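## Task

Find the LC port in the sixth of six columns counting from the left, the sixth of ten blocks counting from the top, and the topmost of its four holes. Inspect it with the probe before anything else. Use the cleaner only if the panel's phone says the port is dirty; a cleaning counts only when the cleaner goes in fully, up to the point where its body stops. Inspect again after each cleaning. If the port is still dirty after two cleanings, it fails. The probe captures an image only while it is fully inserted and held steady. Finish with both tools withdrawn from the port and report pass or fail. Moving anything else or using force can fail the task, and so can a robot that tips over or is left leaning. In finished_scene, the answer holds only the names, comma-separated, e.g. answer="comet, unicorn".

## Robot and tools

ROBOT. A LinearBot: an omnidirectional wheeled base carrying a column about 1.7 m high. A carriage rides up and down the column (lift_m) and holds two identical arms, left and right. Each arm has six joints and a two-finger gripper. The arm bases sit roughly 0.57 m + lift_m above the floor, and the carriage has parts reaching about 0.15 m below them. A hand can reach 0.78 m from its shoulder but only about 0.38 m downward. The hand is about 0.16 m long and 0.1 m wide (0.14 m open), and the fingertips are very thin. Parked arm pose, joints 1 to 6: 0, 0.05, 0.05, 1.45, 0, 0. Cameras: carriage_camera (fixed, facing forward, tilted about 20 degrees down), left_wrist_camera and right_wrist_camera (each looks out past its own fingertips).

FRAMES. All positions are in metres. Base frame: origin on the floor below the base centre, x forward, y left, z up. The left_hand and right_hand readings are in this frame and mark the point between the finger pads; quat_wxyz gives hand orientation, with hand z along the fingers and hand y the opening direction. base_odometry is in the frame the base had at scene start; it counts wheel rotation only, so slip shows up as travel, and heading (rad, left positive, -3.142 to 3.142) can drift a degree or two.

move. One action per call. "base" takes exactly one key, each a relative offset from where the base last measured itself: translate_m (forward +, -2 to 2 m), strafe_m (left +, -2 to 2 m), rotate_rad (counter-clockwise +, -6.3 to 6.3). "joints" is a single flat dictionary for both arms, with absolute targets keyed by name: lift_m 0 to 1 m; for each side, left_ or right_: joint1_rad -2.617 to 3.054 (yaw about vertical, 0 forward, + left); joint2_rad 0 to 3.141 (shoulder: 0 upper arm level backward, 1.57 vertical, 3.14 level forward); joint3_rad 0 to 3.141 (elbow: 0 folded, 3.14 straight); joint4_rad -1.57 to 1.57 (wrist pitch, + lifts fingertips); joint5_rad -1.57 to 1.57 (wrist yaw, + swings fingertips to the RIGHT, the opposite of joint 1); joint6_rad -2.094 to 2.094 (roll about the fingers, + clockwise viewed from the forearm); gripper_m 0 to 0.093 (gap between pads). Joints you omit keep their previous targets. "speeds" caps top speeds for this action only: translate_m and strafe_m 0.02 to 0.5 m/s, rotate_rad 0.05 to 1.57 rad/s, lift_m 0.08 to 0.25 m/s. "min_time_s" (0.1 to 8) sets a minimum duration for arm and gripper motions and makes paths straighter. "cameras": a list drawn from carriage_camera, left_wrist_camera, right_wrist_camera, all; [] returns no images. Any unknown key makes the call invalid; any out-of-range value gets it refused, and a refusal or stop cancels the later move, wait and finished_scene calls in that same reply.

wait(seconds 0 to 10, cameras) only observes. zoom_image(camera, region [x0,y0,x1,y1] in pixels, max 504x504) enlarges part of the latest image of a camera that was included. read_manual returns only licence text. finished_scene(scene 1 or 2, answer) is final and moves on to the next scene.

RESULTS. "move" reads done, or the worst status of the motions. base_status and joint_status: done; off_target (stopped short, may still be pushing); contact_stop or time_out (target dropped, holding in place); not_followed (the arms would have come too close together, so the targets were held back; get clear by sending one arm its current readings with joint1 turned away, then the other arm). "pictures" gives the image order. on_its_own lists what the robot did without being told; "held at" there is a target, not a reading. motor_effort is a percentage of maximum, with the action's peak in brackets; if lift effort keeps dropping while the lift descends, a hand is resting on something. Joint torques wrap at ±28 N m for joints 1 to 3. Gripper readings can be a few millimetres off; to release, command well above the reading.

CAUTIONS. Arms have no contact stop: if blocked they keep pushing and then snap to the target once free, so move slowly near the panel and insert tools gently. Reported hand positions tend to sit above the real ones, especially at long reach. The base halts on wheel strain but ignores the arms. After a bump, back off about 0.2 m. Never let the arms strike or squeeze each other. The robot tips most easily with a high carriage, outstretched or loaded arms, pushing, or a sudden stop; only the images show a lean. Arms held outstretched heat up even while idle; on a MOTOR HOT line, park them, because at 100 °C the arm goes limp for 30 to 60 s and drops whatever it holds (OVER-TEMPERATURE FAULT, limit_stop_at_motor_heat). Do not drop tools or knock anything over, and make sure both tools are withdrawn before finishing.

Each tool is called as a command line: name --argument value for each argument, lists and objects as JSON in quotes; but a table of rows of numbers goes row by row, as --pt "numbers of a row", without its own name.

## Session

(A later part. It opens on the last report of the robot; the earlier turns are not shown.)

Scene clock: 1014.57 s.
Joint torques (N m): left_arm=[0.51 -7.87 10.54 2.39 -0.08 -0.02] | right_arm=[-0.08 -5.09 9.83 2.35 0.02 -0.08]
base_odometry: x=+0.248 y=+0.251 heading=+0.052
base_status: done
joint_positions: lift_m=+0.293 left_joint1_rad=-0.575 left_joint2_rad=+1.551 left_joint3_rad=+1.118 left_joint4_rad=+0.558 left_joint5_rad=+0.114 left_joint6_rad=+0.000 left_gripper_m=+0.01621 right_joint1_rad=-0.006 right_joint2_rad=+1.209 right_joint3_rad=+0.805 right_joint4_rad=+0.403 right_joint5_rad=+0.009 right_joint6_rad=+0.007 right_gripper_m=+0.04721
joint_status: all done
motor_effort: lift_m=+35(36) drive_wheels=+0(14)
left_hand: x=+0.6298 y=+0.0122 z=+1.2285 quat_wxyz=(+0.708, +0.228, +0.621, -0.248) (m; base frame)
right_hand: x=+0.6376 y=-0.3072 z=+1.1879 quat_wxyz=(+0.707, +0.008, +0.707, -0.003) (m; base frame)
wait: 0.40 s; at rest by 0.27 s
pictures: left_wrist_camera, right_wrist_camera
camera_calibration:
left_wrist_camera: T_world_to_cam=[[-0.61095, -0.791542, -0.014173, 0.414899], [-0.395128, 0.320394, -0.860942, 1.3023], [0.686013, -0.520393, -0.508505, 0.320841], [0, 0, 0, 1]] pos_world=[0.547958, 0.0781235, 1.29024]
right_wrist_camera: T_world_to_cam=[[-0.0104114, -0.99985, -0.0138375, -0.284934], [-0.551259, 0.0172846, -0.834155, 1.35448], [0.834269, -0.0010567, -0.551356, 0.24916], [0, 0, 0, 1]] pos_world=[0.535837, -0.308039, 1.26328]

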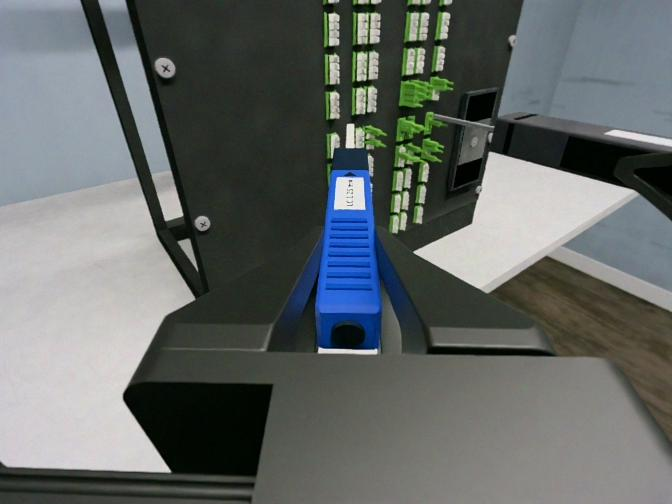

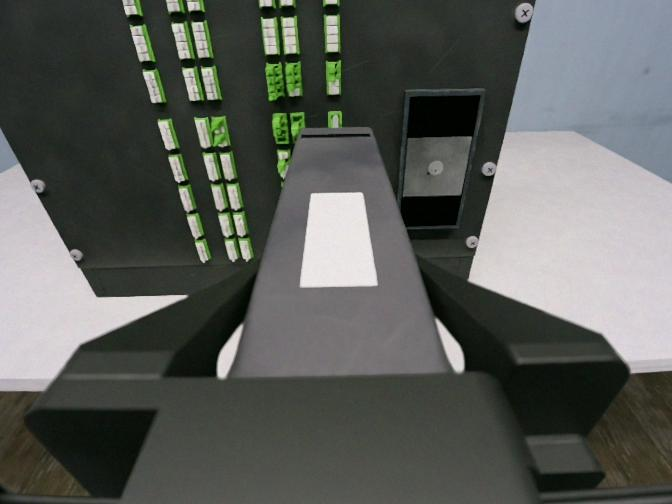

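move --joints '{"lift_m":0.2916,"right_joint5_rad":-0.004}' --min_time_s 0.5 --cameras '[]'

wait --seconds 0.4 --cameras '["left_wrist_camera","right_wrist_camera"]'

zoom_image --camera "right_wrist_camera" --region '[320, 95, 350, 125]'

zoom_image --camera "left_wrist_camera" --region '[420, 105, 450, 135]'

Scene clock: 1022.03 s.
Joint torques (N m): left_arm=[0.53 -7.62 10.55 2.42 -0.08 -0.03] | right_arm=[-0.08 -5.07 9.74 2.34 -0.2 -0.09]
move: done
base_odometry: x=+0.248 y=+0.251 heading=+0.052
base_status: not commanded
joint_positions: lift_m=+0.292 left_joint1_rad=-0.575 left_joint2_rad=+1.551 left_joint3_rad=+1.118 left_joint4_rad=+0.559 left_joint5_rad=+0.114 left_joint6_rad=+0.000 left_gripper_m=+0.01621 right_joint1_rad=-0.006 right_joint2_rad=+1.209 right_joint3_rad=+0.805 right_joint4_rad=+0.403 right_joint5_rad=+0.006 right_joint6_rad=+0.007 right_gripper_m=+0.04721
joint_status: all done
motor_effort: lift_m=+35(37) drive_wheels=+0(4)
left_hand: x=+0.6298 y=+0.0122 z=+1.2275 quat_wxyz=(+0.708, +0.228, +0.621, -0.248) (m; base frame)
right_hand: x=+0.6376 y=-0.3066 z=+1.1869 quat_wxyz=(+0.707, +0.006, +0.707, -0.002) (m; base frame)
pictures: none
No camera images: "cameras" was empty.

Scene clock: 1022.43 s.
Joint torques (N m): left_arm=[0.53 -7.73 10.58 2.39 -0.08 -0.03] | right_arm=[-0.06 -4.98 9.74 2.32 -0.18 -0.09]
base_odometry: x=+0.248 y=+0.251 heading=+0.052
base_status: not commanded
joint_positions: lift_m=+0.292 left_joint1_rad=-0.575 left_joint2_rad=+1.551 left_joint3_rad=+1.118 left_joint4_rad=+0.559 left_joint5_rad=+0.114 left_joint6_rad=+0.000 left_gripper_m=+0.01621 right_joint1_rad=-0.006 right_joint2_rad=+1.209 right_joint3_rad=+0.805 right_joint4_rad=+0.403 right_joint5_rad=+0.005 right_joint6_rad=+0.007 right_gripper_m=+0.04721
joint_status: all done
motor_effort: lift_m=+35(37) drive_wheels=+0(4)
left_hand: x=+0.6298 y=+0.0122 z=+1.2275 quat_wxyz=(+0.708, +0.228, +0.621, -0.248) (m; base frame)
right_hand: x=+0.6376 y=-0.3065 z=+1.1869 quat_wxyz=(+0.707, +0.006, +0.707, -0.001) (m; base frame)
wait: 0.40 s; at rest by 0.27 s
pictures: left_wrist_camera, right_wrist_camera
camera_calibration:
left_wrist_camera: T_world_to_cam=[[-0.610926, -0.79156, -0.0142171, 0.41493], [-0.394802, 0.320175, -0.861173, 1.30158], [0.686223, -0.5205, -0.508113, 0.319719], [0, 0, 0, 1]] pos_world=[0.547958, 0.0781232, 1.28924]
right_wrist_camera: T_world_to_cam=[[-0.00658222, -0.999883, -0.0138379, -0.286824], [-0.551276, 0.0151738, -0.834185, 1.35304], [0.834297, 0.00213772, -0.551311, 0.249515], [0, 0, 0, 1]] pos_world=[0.535843, -0.307855, 1.26228]

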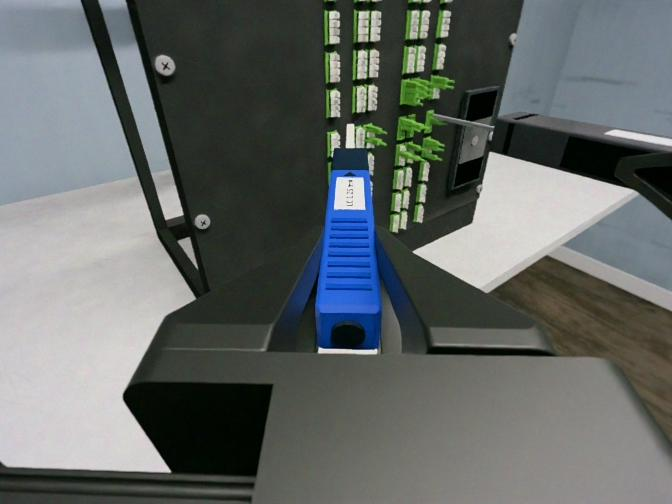

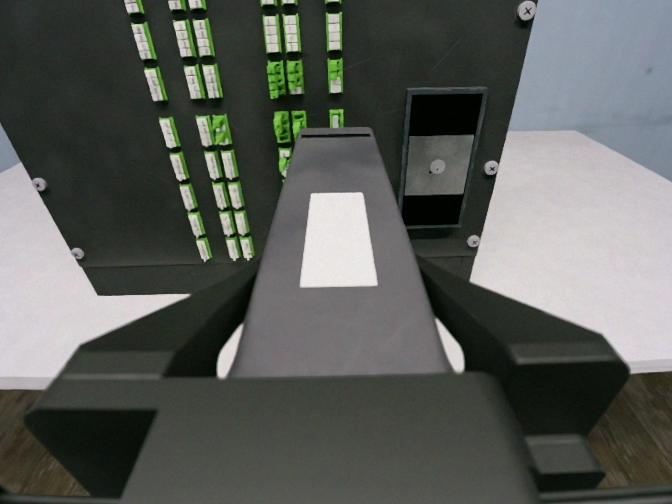

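Scaled by 16.800 from the camera's 672x504 image, which has a finer 960x720 frame.

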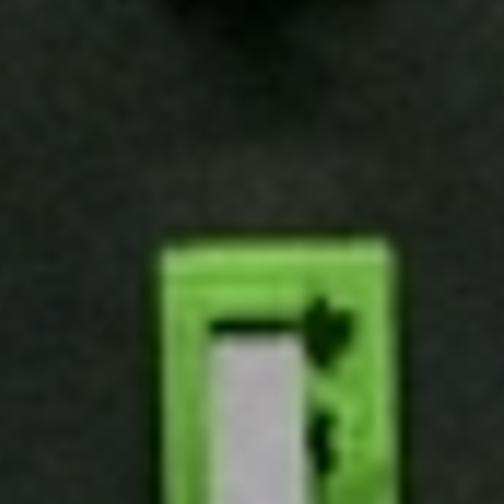

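Scaled by 16.800 from the camera's 672x504 image, which has a finer 960x720 frame.

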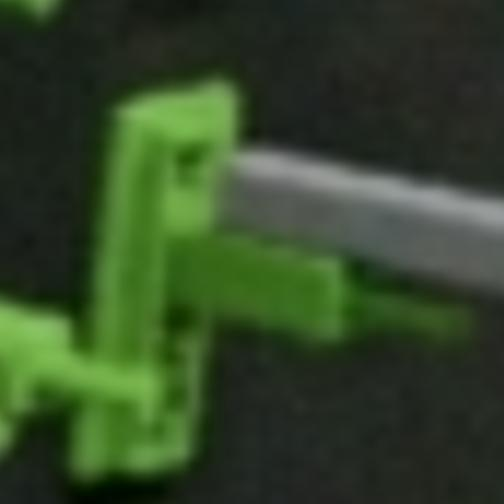

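move --joints '{"lift_m":0.2912}' --base '{"translate_m":0.0025}' --speeds '{"translate_m":0.02}' --cameras '["right_wrist_camera"]'

zoom_image --camera "right_wrist_camera" --region '[320, 95, 350, 125]'

Scene clock: 1045.33 s.
Joint torques (N m): left_arm=[0.51 -7.84 10.55 2.45 -0.08 -0.02] | right_arm=[0.03 -5.09 9.8 2.34 -0.15 -0.08]
move: done
base_odometry: x=+0.250 y=+0.251 heading=+0.052
base_status: done
joint_positions: lift_m=+0.291 left_joint1_rad=-0.575 left_joint2_rad=+1.552 left_joint3_rad=+1.118 left_joint4_rad=+0.558 left_joint5_rad=+0.114 left_joint6_rad=+0.000 left_gripper_m=+0.01621 right_joint1_rad=-0.006 right_joint2_rad=+1.209 right_joint3_rad=+0.805 right_joint4_rad=+0.405 right_joint5_rad=+0.004 right_joint6_rad=+0.007 right_gripper_m=+0.04721
joint_status: all done
motor_effort: lift_m=+35(35) drive_wheels=+0(9)
left_hand: x=+0.6300 y=+0.0121 z=+1.2265 quat_wxyz=(+0.707, +0.228, +0.621, -0.248) (m; base frame)
right_hand: x=+0.6376 y=-0.3064 z=+1.1866 quat_wxyz=(+0.707, +0.006, +0.707, -0.001) (m; base frame)
pictures: right_wrist_camera
camera_calibration:
right_wrist_camera: T_world_to_cam=[[-0.00585216, -0.999887, -0.0138387, -0.287126], [-0.550685, 0.0147739, -0.834583, 1.35263], [0.834693, 0.00273662, -0.550709, 0.248531], [0, 0, 0, 1]] pos_world=[0.535745, -0.307758, 1.26178]

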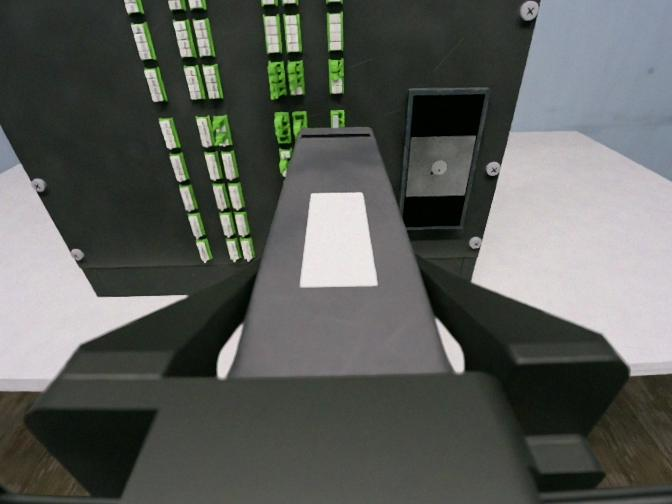

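Scaled by 16.800 from the camera's 672x504 image, which has a finer 960x720 frame.

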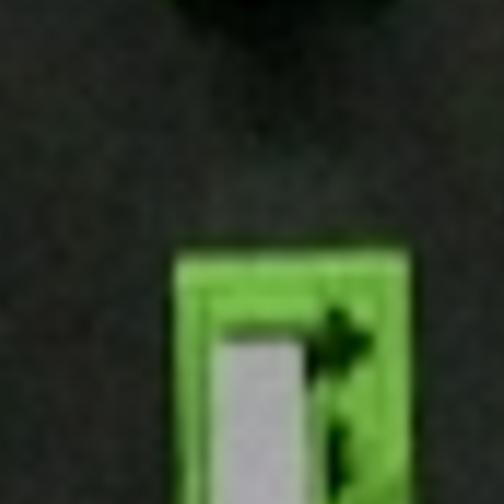

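move --joints '{"right_joint5_rad":0.015}' --cameras '[]'

wait --seconds 0.4 --cameras '["right_wrist_camera"]'

zoom_image --camera "right_wrist_camera" --region '[320, 95, 350, 125]'

Scene clock: 1051.70 s.
Joint torques (N m): left_arm=[0.51 -7.87 10.58 2.43 -0.08 -0.02] | right_arm=[-0.03 -4.98 9.77 2.34 0.04 -0.08]
move: done
base_odometry: x=+0.250 y=+0.251 heading=+0.052
base_status: not commanded
joint_positions: lift_m=+0.291 left_joint1_rad=-0.575 left_joint2_rad=+1.552 left_joint3_rad=+1.118 left_joint4_rad=+0.558 left_joint5_rad=+0.114 left_joint6_rad=+0.000 left_gripper_m=+0.01621 right_joint1_rad=-0.006 right_joint2_rad=+1.209 right_joint3_rad=+0.805 right_joint4_rad=+0.405 right_joint5_rad=+0.007 right_joint6_rad=+0.007 right_gripper_m=+0.04721
joint_status: all done
motor_effort: lift_m=+35(35) drive_wheels=+0(0)
left_hand: x=+0.6300 y=+0.0121 z=+1.2264 quat_wxyz=(+0.707, +0.228, +0.622, -0.248) (m; base frame)
right_hand: x=+0.6376 y=-0.3068 z=+1.1866 quat_wxyz=(+0.707, +0.007, +0.707, -0.002) (m; base frame)
pictures: none
No camera images: "cameras" was empty.

Scene clock: 1052.10 s.
Joint torques (N m): left_arm=[0.51 -7.87 10.58 2.43 -0.08 -0.02] | right_arm=[-0.08 -4.98 9.78 2.33 0.03 -0.09]
base_odometry: x=+0.250 y=+0.251 heading=+0.052
base_status: not commanded
joint_positions: lift_m=+0.291 left_joint1_rad=-0.575 left_joint2_rad=+1.552 left_joint3_rad=+1.118 left_joint4_rad=+0.558 left_joint5_rad=+0.114 left_joint6_rad=+0.000 left_gripper_m=+0.01621 right_joint1_rad=-0.006 right_joint2_rad=+1.209 right_joint3_rad=+0.805 right_joint4_rad=+0.405 right_joint5_rad=+0.007 right_joint6_rad=+0.007 right_gripper_m=+0.04721
joint_status: all done
motor_effort: lift_m=+35(35) drive_wheels=+0(0)
left_hand: x=+0.6300 y=+0.0121 z=+1.2264 quat_wxyz=(+0.707, +0.228, +0.622, -0.248) (m; base frame)
right_hand: x=+0.6376 y=-0.3068 z=+1.1866 quat_wxyz=(+0.707, +0.007, +0.707, -0.002) (m; base frame)
wait: 0.40 s; at rest by 0.27 s
pictures: right_wrist_camera
camera_calibration:
right_wrist_camera: T_world_to_cam=[[-0.00809841, -0.999872, -0.0137995, -0.286159], [-0.550651, 0.0159783, -0.834583, 1.35298], [0.834696, 0.000839916, -0.55071, 0.24795], [0, 0, 0, 1]] pos_world=[0.535741, -0.307949, 1.26178]

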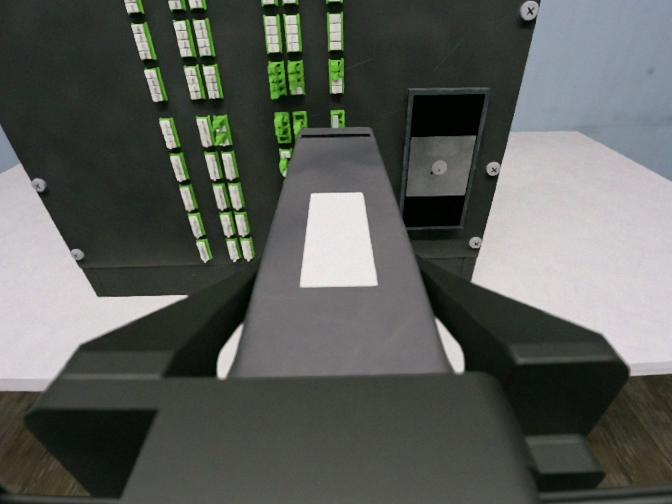

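Scaled by 16.800 from the camera's 672x504 image, which has a finer 960x720 frame.

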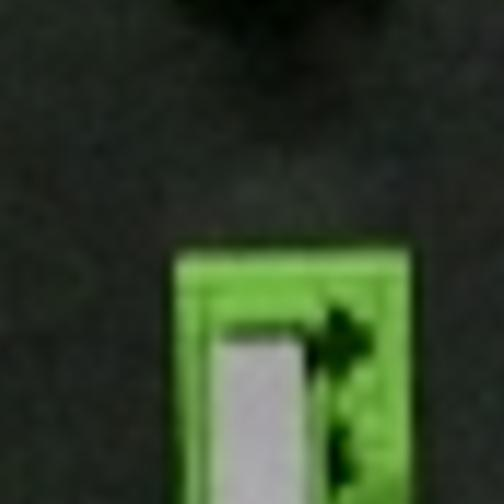

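move --base '{"translate_m":-0.004}' --speeds '{"translate_m":0.02}' --cameras '[]'

wait --seconds 0.4 --cameras '["right_wrist_camera"]'

zoom_image --camera "right_wrist_camera" --region '[320, 95, 350, 125]'

Scene clock: 1062.80 s.
Joint torques (N m): left_arm=[0.64 -7.69 10.55 2.43 -0.09 -0.03] | right_arm=[0.02 -5.07 9.66 2.34 0.03 -0.09]
move: done
base_odometry: x=+0.246 y=+0.251 heading=+0.052
base_status: done
joint_positions: lift_m=+0.291 left_joint1_rad=-0.575 left_joint2_rad=+1.552 left_joint3_rad=+1.118 left_joint4_rad=+0.558 left_joint5_rad=+0.115 left_joint6_rad=+0.000 left_gripper_m=+0.01621 right_joint1_rad=-0.006 right_joint2_rad=+1.209 right_joint3_rad=+0.805 right_joint4_rad=+0.405 right_joint5_rad=+0.007 right_joint6_rad=+0.007 right_gripper_m=+0.04721
joint_status: not commanded
motor_effort: lift_m=+35(35) drive_wheels=-1(13)
left_hand: x=+0.6298 y=+0.0118 z=+1.2265 quat_wxyz=(+0.707, +0.229, +0.621, -0.249) (m; base frame)
right_hand: x=+0.6376 y=-0.3068 z=+1.1866 quat_wxyz=(+0.707, +0.007, +0.707, -0.002) (m; base frame)
pictures: none
No camera images: "cameras" was empty.

Scene clock: 1063.20 s.
Joint torques (N m): left_arm=[0.58 -7.92 10.47 2.42 -0.09 -0.02] | right_arm=[0.05 -4.98 9.66 2.31 0.04 -0.07]
base_odometry: x=+0.246 y=+0.251 heading=+0.052
base_status: done
joint_positions: lift_m=+0.291 left_joint1_rad=-0.575 left_joint2_rad=+1.552 left_joint3_rad=+1.118 left_joint4_rad=+0.558 left_joint5_rad=+0.115 left_joint6_rad=+0.000 left_gripper_m=+0.01621 right_joint1_rad=-0.006 right_joint2_rad=+1.209 right_joint3_rad=+0.805 right_joint4_rad=+0.405 right_joint5_rad=+0.007 right_joint6_rad=+0.007 right_gripper_m=+0.04721
joint_status: not commanded
motor_effort: lift_m=+35(35) drive_wheels=-1(13)
left_hand: x=+0.6298 y=+0.0118 z=+1.2265 quat_wxyz=(+0.707, +0.229, +0.621, -0.249) (m; base frame)
right_hand: x=+0.6376 y=-0.3068 z=+1.1866 quat_wxyz=(+0.707, +0.007, +0.707, -0.002) (m; base frame)
wait: 0.40 s; at rest by 0.27 s
pictures: right_wrist_camera
camera_calibration:
right_wrist_camera: T_world_to_cam=[[-0.00845883, -0.999869, -0.0138021, -0.28596], [-0.550645, 0.0161789, -0.834583, 1.35304], [0.834697, 0.000540464, -0.55071, 0.247858], [0, 0, 0, 1]] pos_world=[0.535741, -0.307947, 1.26178]

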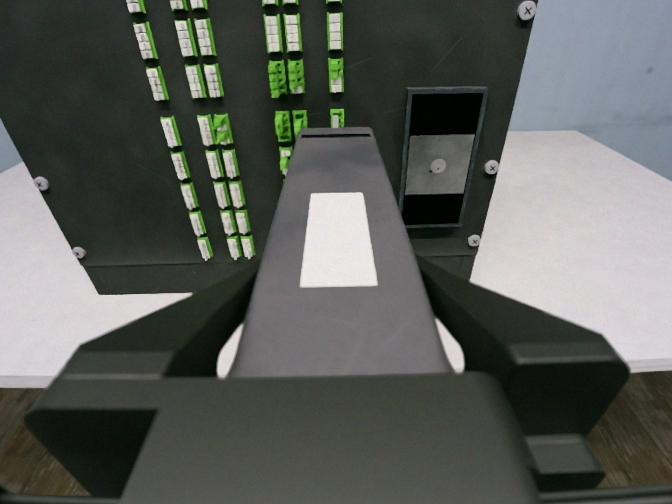

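Scaled by 16.800 from the camera's 672x504 image, which has a finer 960x720 frame.

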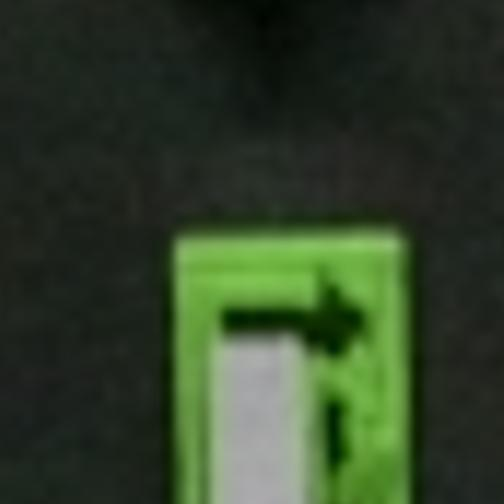

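move --joints '{"right_joint5_rad":0.019}' --cameras '[]'

wait --seconds 0.4 --cameras '["right_wrist_camera"]'

zoom_image --camera "right_wrist_camera" --region '[320, 95, 350, 125]'

Scene clock: 1066.97 s.
Joint torques (N m): left_arm=[0.57 -7.87 10.56 2.43 -0.09 -0.03] | right_arm=[-0.03 -4.96 9.83 2.33 0.01 -0.09]
move: done
base_odometry: x=+0.246 y=+0.251 heading=+0.052
base_status: not commanded
joint_positions: lift_m=+0.291 left_joint1_rad=-0.575 left_joint2_rad=+1.552 left_joint3_rad=+1.118 left_joint4_rad=+0.558 left_joint5_rad=+0.115 left_joint6_rad=+0.000 left_gripper_m=+0.01621 right_joint1_rad=-0.006 right_joint2_rad=+1.209 right_joint3_rad=+0.805 right_joint4_rad=+0.405 right_joint5_rad=+0.009 right_joint6_rad=+0.007 right_gripper_m=+0.04721
joint_status: all done
motor_effort: lift_m=+35(35) drive_wheels=-1(1)
left_hand: x=+0.6298 y=+0.0118 z=+1.2265 quat_wxyz=(+0.707, +0.229, +0.621, -0.249) (m; base frame)
right_hand: x=+0.6376 y=-0.3072 z=+1.1866 quat_wxyz=(+0.707, +0.008, +0.707, -0.003) (m; base frame)
pictures: none
No camera images: "cameras" was empty.

Scene clock: 1067.37 s.
Joint torques (N m): left_arm=[0.57 -7.87 10.56 2.42 -0.09 -0.02] | right_arm=[-0.09 -5 9.78 2.32 0.05 -0.09]
base_odometry: x=+0.246 y=+0.251 heading=+0.052
base_status: not commanded
joint_positions: lift_m=+0.291 left_joint1_rad=-0.575 left_joint2_rad=+1.552 left_joint3_rad=+1.118 left_joint4_rad=+0.558 left_joint5_rad=+0.115 left_joint6_rad=+0.000 left_gripper_m=+0.01621 right_joint1_rad=-0.006 right_joint2_rad=+1.209 right_joint3_rad=+0.805 right_joint4_rad=+0.405 right_joint5_rad=+0.010 right_joint6_rad=+0.007 right_gripper_m=+0.04721
joint_status: all done
motor_effort: lift_m=+35(35) drive_wheels=-1(1)
left_hand: x=+0.6298 y=+0.0118 z=+1.2265 quat_wxyz=(+0.707, +0.229, +0.621, -0.249) (m; base frame)
right_hand: x=+0.6376 y=-0.3073 z=+1.1866 quat_wxyz=(+0.707, +0.008, +0.707, -0.003) (m; base frame)
wait: 0.40 s; at rest by 0.27 s
pictures: right_wrist_camera
camera_calibration:
right_wrist_camera: T_world_to_cam=[[-0.0111212, -0.999842, -0.0138506, -0.284653], [-0.550598, 0.0176856, -0.834583, 1.35348], [0.834696, -0.00165542, -0.550708, 0.247183], [0, 0, 0, 1]] pos_world=[0.535736, -0.308136, 1.26178]

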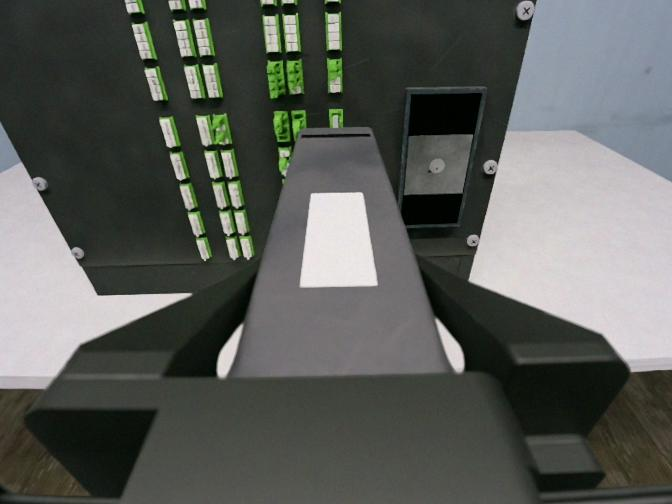

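Scaled by 16.800 from the camera's 672x504 image, which has a finer 960x720 frame.

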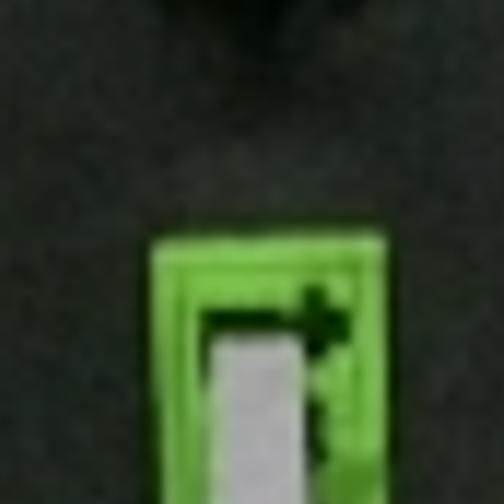

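move --base '{"translate_m":0.008}' --speeds '{"translate_m":0.02}' --cameras '[]'

wait --seconds 0.4 --cameras '["right_wrist_camera"]'

zoom_image --camera "right_wrist_camera" --region '[320, 95, 350, 125]'

Scene clock: 1072.30 s.
Joint torques (N m): left_arm=[0.42 -7.86 10.58 2.42 -0.09 -0.03] | right_arm=[0.01 -4.98 9.87 2.37 0.02 -0.08]
move: done
base_odometry: x=+0.254 y=+0.252 heading=+0.053
base_status: done
joint_positions: lift_m=+0.291 left_joint1_rad=-0.575 left_joint2_rad=+1.552 left_joint3_rad=+1.118 left_joint4_rad=+0.558 left_joint5_rad=+0.115 left_joint6_rad=+0.000 left_gripper_m=+0.01621 right_joint1_rad=-0.006 right_joint2_rad=+1.209 right_joint3_rad=+0.805 right_joint4_rad=+0.406 right_joint5_rad=+0.012 right_joint6_rad=+0.007 right_gripper_m=+0.04721
joint_status: not commanded
motor_effort: lift_m=+35(35) drive_wheels=+0(11)
left_hand: x=+0.6298 y=+0.0118 z=+1.2264 quat_wxyz=(+0.707, +0.229, +0.621, -0.249) (m; base frame)
right_hand: x=+0.6375 y=-0.3077 z=+1.1868 quat_wxyz=(+0.708, +0.009, +0.706, -0.004) (m; base frame)
pictures: none
No camera images: "cameras" was empty.

Scene clock: 1072.70 s.
Joint torques (N m): left_arm=[0.55 -7.97 10.61 2.4 -0.09 -0.03] | right_arm=[-0.08 -5.03 9.83 2.31 0.02 -0.08]
base_odometry: x=+0.254 y=+0.252 heading=+0.053
base_status: done
joint_positions: lift_m=+0.291 left_joint1_rad=-0.575 left_joint2_rad=+1.552 left_joint3_rad=+1.118 left_joint4_rad=+0.558 left_joint5_rad=+0.115 left_joint6_rad=+0.000 left_gripper_m=+0.01621 right_joint1_rad=-0.006 right_joint2_rad=+1.209 right_joint3_rad=+0.805 right_joint4_rad=+0.406 right_joint5_rad=+0.012 right_joint6_rad=+0.007 right_gripper_m=+0.04721
joint_status: not commanded
motor_effort: lift_m=+35(35) drive_wheels=+0(11)
left_hand: x=+0.6298 y=+0.0118 z=+1.2264 quat_wxyz=(+0.707, +0.229, +0.621, -0.249) (m; base frame)
right_hand: x=+0.6375 y=-0.3077 z=+1.1868 quat_wxyz=(+0.708, +0.009, +0.706, -0.004) (m; base frame)
wait: 0.40 s; at rest by 0.27 s
pictures: right_wrist_camera
camera_calibration:
right_wrist_camera: T_world_to_cam=[[-0.0134355, -0.999815, -0.0137731, -0.283692], [-0.549579, 0.018891, -0.835228, 1.35423], [0.835334, -0.0036523, -0.549731, 0.245187], [0, 0, 0, 1]] pos_world=[0.535633, -0.308327, 1.26197]

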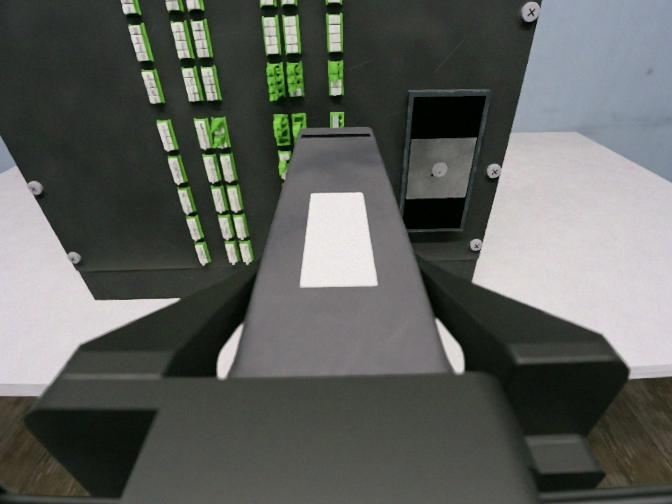

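Scaled by 16.800 from the camera's 672x504 image, which has a finer 960x720 frame.

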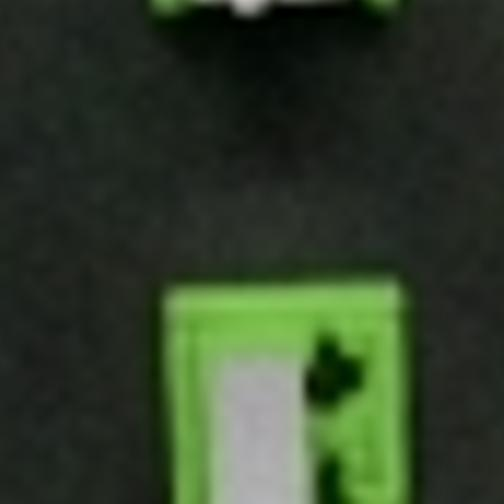

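move --base '{"translate_m":0.0075}' --speeds '{"translate_m":0.02}' --cameras '[]'

wait --seconds 0.5 --cameras '["right_wrist_camera"]'

zoom_image --camera "right_wrist_camera" --region '[320, 95, 350, 125]'

zoom_image --camera "right_wrist_camera" --region '[405, 115, 495, 205]'

Scene clock: 1078.17 s.
Joint torques (N m): left_arm=[0.54 -7.9 10.67 2.41 -0.09 -0.02] | right_arm=[-0.09 -5.04 9.62 2.33 0.02 -0.09]
move: done
base_odometry: x=+0.262 y=+0.252 heading=+0.053
base_status: done
joint_positions: lift_m=+0.291 left_joint1_rad=-0.575 left_joint2_rad=+1.552 left_joint3_rad=+1.118 left_joint4_rad=+0.558 left_joint5_rad=+0.115 left_joint6_rad=+0.000 left_gripper_m=+0.01621 right_joint1_rad=-0.006 right_joint2_rad=+1.209 right_joint3_rad=+0.805 right_joint4_rad=+0.406 right_joint5_rad=+0.012 right_joint6_rad=+0.007 right_gripper_m=+0.04721
joint_status: not commanded
motor_effort: lift_m=+35(35) drive_wheels=-4(8)
left_hand: x=+0.6298 y=+0.0118 z=+1.2264 quat_wxyz=(+0.707, +0.229, +0.621, -0.249) (m; base frame)
right_hand: x=+0.6375 y=-0.3077 z=+1.1868 quat_wxyz=(+0.708, +0.009, +0.706, -0.004) (m; base frame)
pictures: none
No camera images: "cameras" was empty.

Scene clock: 1078.67 s.
Joint torques (N m): left_arm=[0.58 -7.9 10.56 2.43 -0.09 -0.03] | right_arm=[-0.06 -5 9.8 2.32 0.03 -0.08]
base_odometry: x=+0.262 y=+0.252 heading=+0.053
base_status: done
joint_positions: lift_m=+0.291 left_joint1_rad=-0.575 left_joint2_rad=+1.552 left_joint3_rad=+1.118 left_joint4_rad=+0.558 left_joint5_rad=+0.115 left_joint6_rad=+0.000 left_gripper_m=+0.01621 right_joint1_rad=-0.006 right_joint2_rad=+1.209 right_joint3_rad=+0.805 right_joint4_rad=+0.406 right_joint5_rad=+0.012 right_joint6_rad=+0.007 right_gripper_m=+0.04721
joint_status: not commanded
motor_effort: lift_m=+35(35) drive_wheels=-4(8)
left_hand: x=+0.6298 y=+0.0118 z=+1.2264 quat_wxyz=(+0.707, +0.229, +0.621, -0.249) (m; base frame)
right_hand: x=+0.6375 y=-0.3077 z=+1.1868 quat_wxyz=(+0.708, +0.009, +0.706, -0.004) (m; base frame)
wait: 0.50 s; at rest by 0.27 s
pictures: right_wrist_camera
camera_calibration:
right_wrist_camera: T_world_to_cam=[[-0.0134355, -0.999815, -0.0137731, -0.283692], [-0.549579, 0.018891, -0.835228, 1.35423], [0.835334, -0.0036523, -0.549731, 0.245187], [0, 0, 0, 1]] pos_world=[0.535633, -0.308327, 1.26197]

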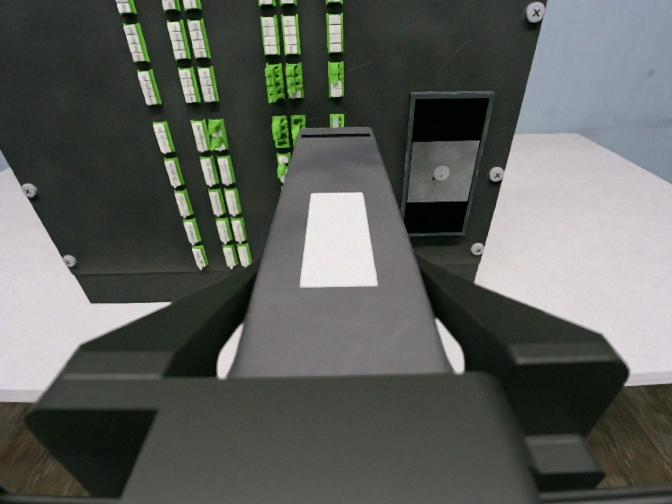

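Scaled by 16.800 from the camera's 672x504 image, which has a finer 960x720 frame.

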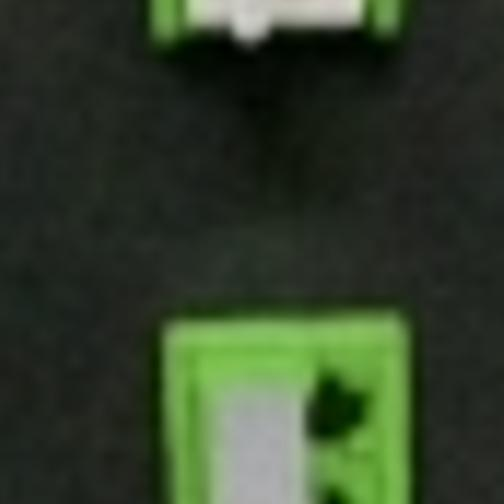

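Scaled by 5.600 from the camera's 672x504 image, which has a finer 960x720 frame.

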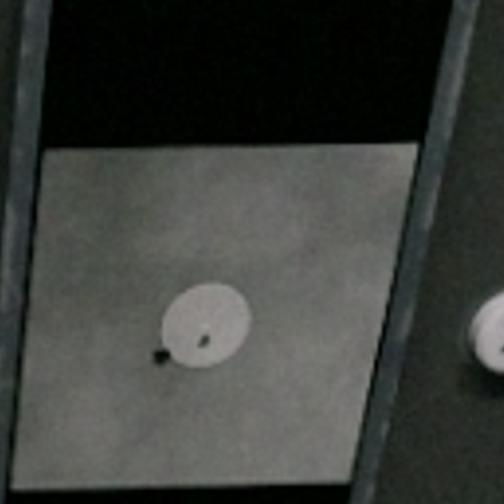

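Sum 0.8995; need ≈0.9015.

move --base '{"translate_m":0.003}' --speeds '{"translate_m":0.02}' --cameras '[]'

wait --seconds 2 --cameras '["right_wrist_camera"]'

zoom_image --camera "right_wrist_camera" --region '[405, 115, 495, 205]'

zoom_image --camera "right_wrist_camera" --region '[320, 95, 350, 125]'

Scene clock: 1084.97 s.
Joint torques (N m): left_arm=[0.57 -7.9 10.62 2.45 -0.09 -0.02] | right_arm=[-0.05 -5 9.8 2.34 0.02 -0.09]
move: done
base_odometry: x=+0.265 y=+0.252 heading=+0.053
base_status: done
joint_positions: lift_m=+0.291 left_joint1_rad=-0.575 left_joint2_rad=+1.552 left_joint3_rad=+1.118 left_joint4_rad=+0.558 left_joint5_rad=+0.115 left_joint6_rad=+0.000 left_gripper_m=+0.01621 right_joint1_rad=-0.006 right_joint2_rad=+1.206 right_joint3_rad=+0.804 right_joint4_rad=+0.402 right_joint5_rad=+0.012 right_joint6_rad=+0.007 right_gripper_m=+0.04721
joint_status: not commanded
motor_effort: lift_m=+35(35) drive_wheels=-5(8)
left_hand: x=+0.6298 y=+0.0118 z=+1.2264 quat_wxyz=(+0.707, +0.229, +0.621, -0.249) (m; base frame)
right_hand: x=+0.6371 y=-0.3078 z=+1.1867 quat_wxyz=(+0.707, +0.009, +0.707, -0.004) (m; base frame)
pictures: none
No camera images: "cameras" was empty.

Scene clock: 1086.97 s.
Joint torques (N m): left_arm=[0.58 -7.87 10.56 2.43 -0.09 -0.03] | right_arm=[-0.03 -4.79 9.8 2.34 0.02 -0.09]
base_odometry: x=+0.265 y=+0.252 heading=+0.053
base_status: done
joint_positions: lift_m=+0.291 left_joint1_rad=-0.575 left_joint2_rad=+1.552 left_joint3_rad=+1.118 left_joint4_rad=+0.558 left_joint5_rad=+0.115 left_joint6_rad=+0.000 left_gripper_m=+0.01621 right_joint1_rad=-0.006 right_joint2_rad=+1.206 right_joint3_rad=+0.804 right_joint4_rad=+0.402 right_joint5_rad=+0.012 right_joint6_rad=+0.007 right_gripper_m=+0.04721
joint_status: not commanded
motor_effort: lift_m=+35(35) drive_wheels=-5(8)
left_hand: x=+0.6298 y=+0.0118 z=+1.2264 quat_wxyz=(+0.707, +0.229, +0.621, -0.249) (m; base frame)
right_hand: x=+0.6371 y=-0.3078 z=+1.1867 quat_wxyz=(+0.707, +0.009, +0.707, -0.004) (m; base frame)
wait: 2.00 s; at rest by 0.27 s
pictures: right_wrist_camera
camera_calibration:
right_wrist_camera: T_world_to_cam=[[-0.0138734, -0.999808, -0.0138389, -0.283376], [-0.550889, 0.019193, -0.834358, 1.35371], [0.834463, -0.00395169, -0.55105, 0.247564], [0, 0, 0, 1]] pos_world=[0.535231, -0.308325, 1.26198]

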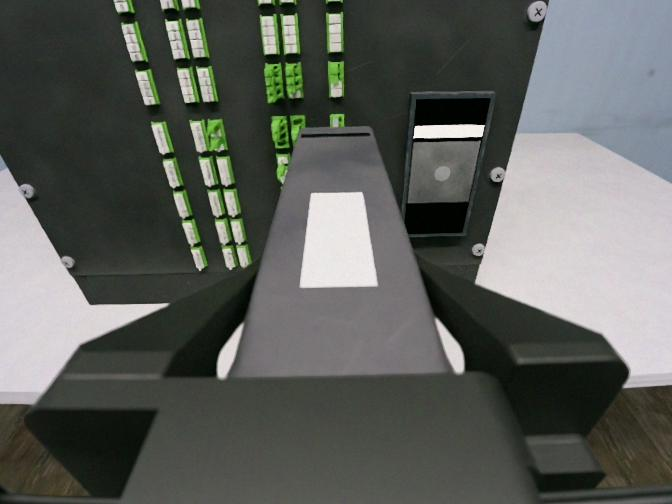

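Scaled by 5.600 from the camera's 672x504 image, which has a finer 960x720 frame.

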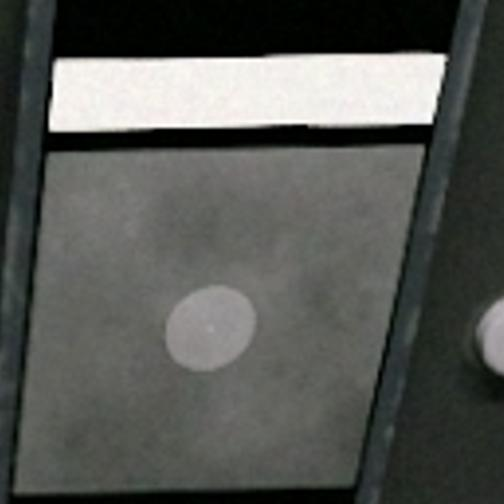

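Scaled by 16.800 from the camera's 672x504 image, which has a finer 960x720 frame.

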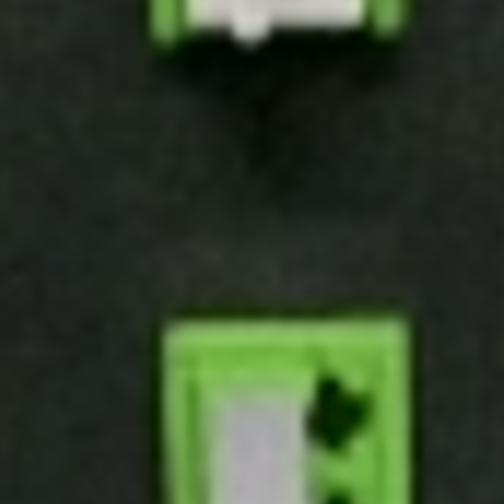

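wait --seconds 1 --cameras '["right_wrist_camera"]'

zoom_image --camera "right_wrist_camera" --region '[408, 120, 492, 204]'

zoom_image --camera "right_wrist_camera" --region '[427, 158, 457, 188]'

Scene clock: 1092.30 s.
Joint torques (N m): left_arm=[0.57 -7.87 10.56 2.43 -0.09 -0.03] | right_arm=[-0.09 -4.78 9.84 2.34 0.02 -0.08]
base_odometry: x=+0.265 y=+0.252 heading=+0.053
base_status: done
joint_positions: lift_m=+0.291 left_joint1_rad=-0.575 left_joint2_rad=+1.552 left_joint3_rad=+1.118 left_joint4_rad=+0.558 left_joint5_rad=+0.115 left_joint6_rad=+0.000 left_gripper_m=+0.01621 right_joint1_rad=-0.006 right_joint2_rad=+1.206 right_joint3_rad=+0.804 right_joint4_rad=+0.402 right_joint5_rad=+0.012 right_joint6_rad=+0.007 right_gripper_m=+0.04721
joint_status: not commanded
motor_effort: lift_m=+35(35) drive_wheels=-5(8)
left_hand: x=+0.6298 y=+0.0118 z=+1.2264 quat_wxyz=(+0.707, +0.229, +0.621, -0.249) (m; base frame)
right_hand: x=+0.6371 y=-0.3078 z=+1.1867 quat_wxyz=(+0.707, +0.009, +0.707, -0.004) (m; base frame)
wait: 1.00 s; at rest from the start
pictures: right_wrist_camera
camera_calibration:
right_wrist_camera: T_world_to_cam=[[-0.0138734, -0.999808, -0.0138389, -0.283376], [-0.550889, 0.019193, -0.834358, 1.35371], [0.834463, -0.00395169, -0.55105, 0.247564], [0, 0, 0, 1]] pos_world=[0.535231, -0.308325, 1.26198]

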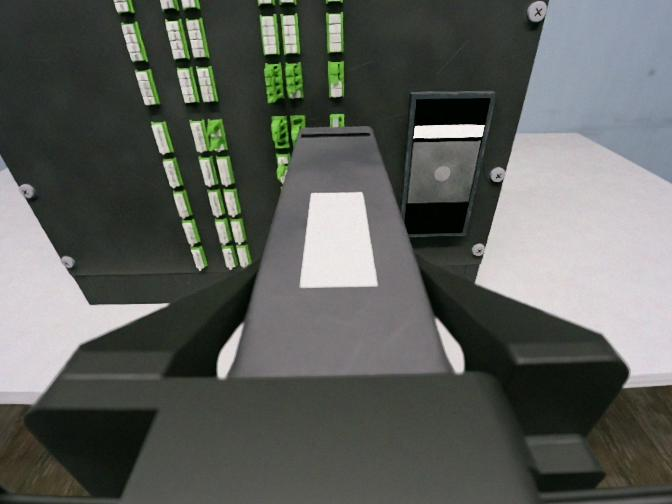

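Scaled by 6.000 from the camera's 672x504 image, which has a finer 960x720 frame.

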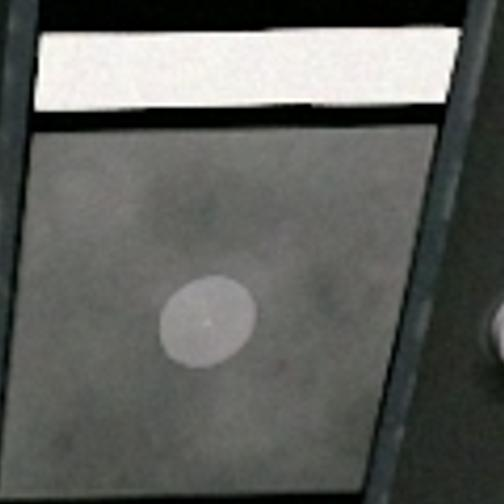

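Scaled by 16.800 from the camera's 672x504 image, which has a finer 960x720 frame.

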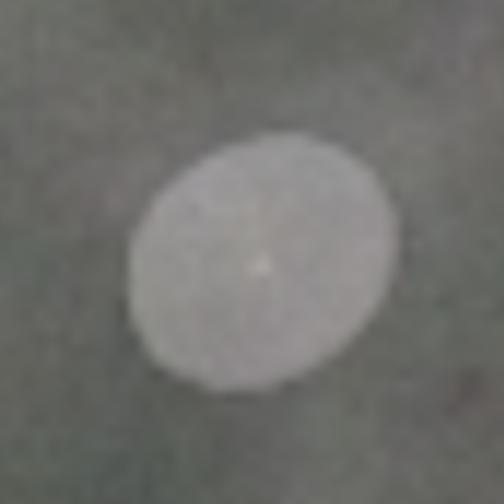

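Clean. Withdraw.

move --base '{"translate_m":-0.03}' --speeds '{"translate_m":0.03}' --cameras '[]'

move --base '{"translate_m":-0.15}' --speeds '{"translate_m":0.2}' --cameras '["right_wrist_camera"]'

finished_scene --scene 1 --answer "pass"

Scene clock: 1098.80 s.
Joint torques (N m): left_arm=[0.57 -7.84 10.62 2.43 -0.1 -0.03] | right_arm=[-0.05 -4.68 9.94 2.36 0.02 -0.08]
move: done
base_odometry: x=+0.235 y=+0.251 heading=+0.053
base_status: done
joint_positions: lift_m=+0.291 left_joint1_rad=-0.575 left_joint2_rad=+1.552 left_joint3_rad=+1.118 left_joint4_rad=+0.558 left_joint5_rad=+0.116 left_joint6_rad=+0.000 left_gripper_m=+0.01621 right_joint1_rad=-0.006 right_joint2_rad=+1.206 right_joint3_rad=+0.804 right_joint4_rad=+0.403 right_joint5_rad=+0.012 right_joint6_rad=+0.007 right_gripper_m=+0.04721
joint_status: not commanded
motor_effort: lift_m=+35(35) drive_wheels=-5(13)
left_hand: x=+0.6296 y=+0.0114 z=+1.2264 quat_wxyz=(+0.707, +0.229, +0.621, -0.249) (m; base frame)
right_hand: x=+0.6371 y=-0.3078 z=+1.1870 quat_wxyz=(+0.708, +0.009, +0.707, -0.004) (m; base frame)
pictures: none
No camera images: "cameras" was empty.

Scene clock: 1100.63 s.
Joint torques (N m): left_arm=[0.54 -7.92 10.52 2.44 -0.11 -0.02] | right_arm=[-0.03 -4.86 9.77 2.37 0.01 -0.08]
move: done
base_odometry: x=+0.085 y=+0.243 heading=+0.053
base_status: done
joint_positions: lift_m=+0.291 left_joint1_rad=-0.575 left_joint2_rad=+1.553 left_joint3_rad=+1.118 left_joint4_rad=+0.558 left_joint5_rad=+0.117 left_joint6_rad=+0.000 left_gripper_m=+0.01621 right_joint1_rad=-0.006 right_joint2_rad=+1.206 right_joint3_rad=+0.804 right_joint4_rad=+0.403 right_joint5_rad=+0.012 right_joint6_rad=+0.007 right_gripper_m=+0.04721
joint_status: not commanded
motor_effort: lift_m=+35(35) drive_wheels=-3(19)
left_hand: x=+0.6296 y=+0.0113 z=+1.2262 quat_wxyz=(+0.707, +0.230, +0.621, -0.249) (m; base frame)
right_hand: x=+0.6371 y=-0.3078 z=+1.1869 quat_wxyz=(+0.707, +0.009, +0.707, -0.004) (m; base frame)
pictures: right_wrist_camera
camera_calibration:
right_wrist_camera: T_world_to_cam=[[-0.013862, -0.999808, -0.0138495, -0.283367], [-0.550242, 0.0191925, -0.834785, 1.35399], [0.83489, -0.00395125, -0.550402, 0.246571], [0, 0, 0, 1]] pos_world=[0.535232, -0.308325, 1.26208]

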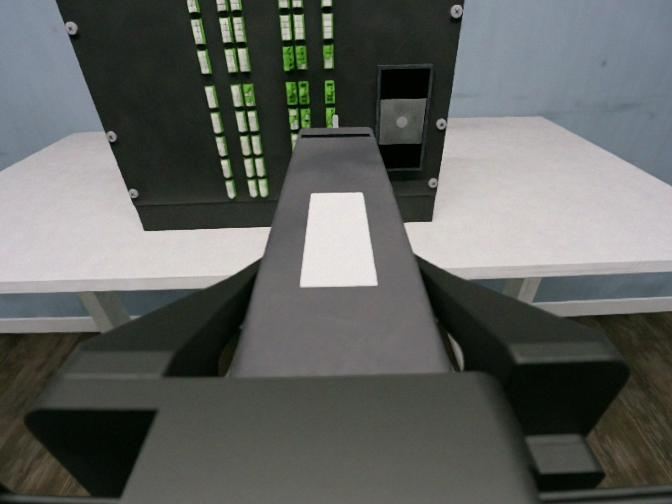

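The scene is finished: the task was done.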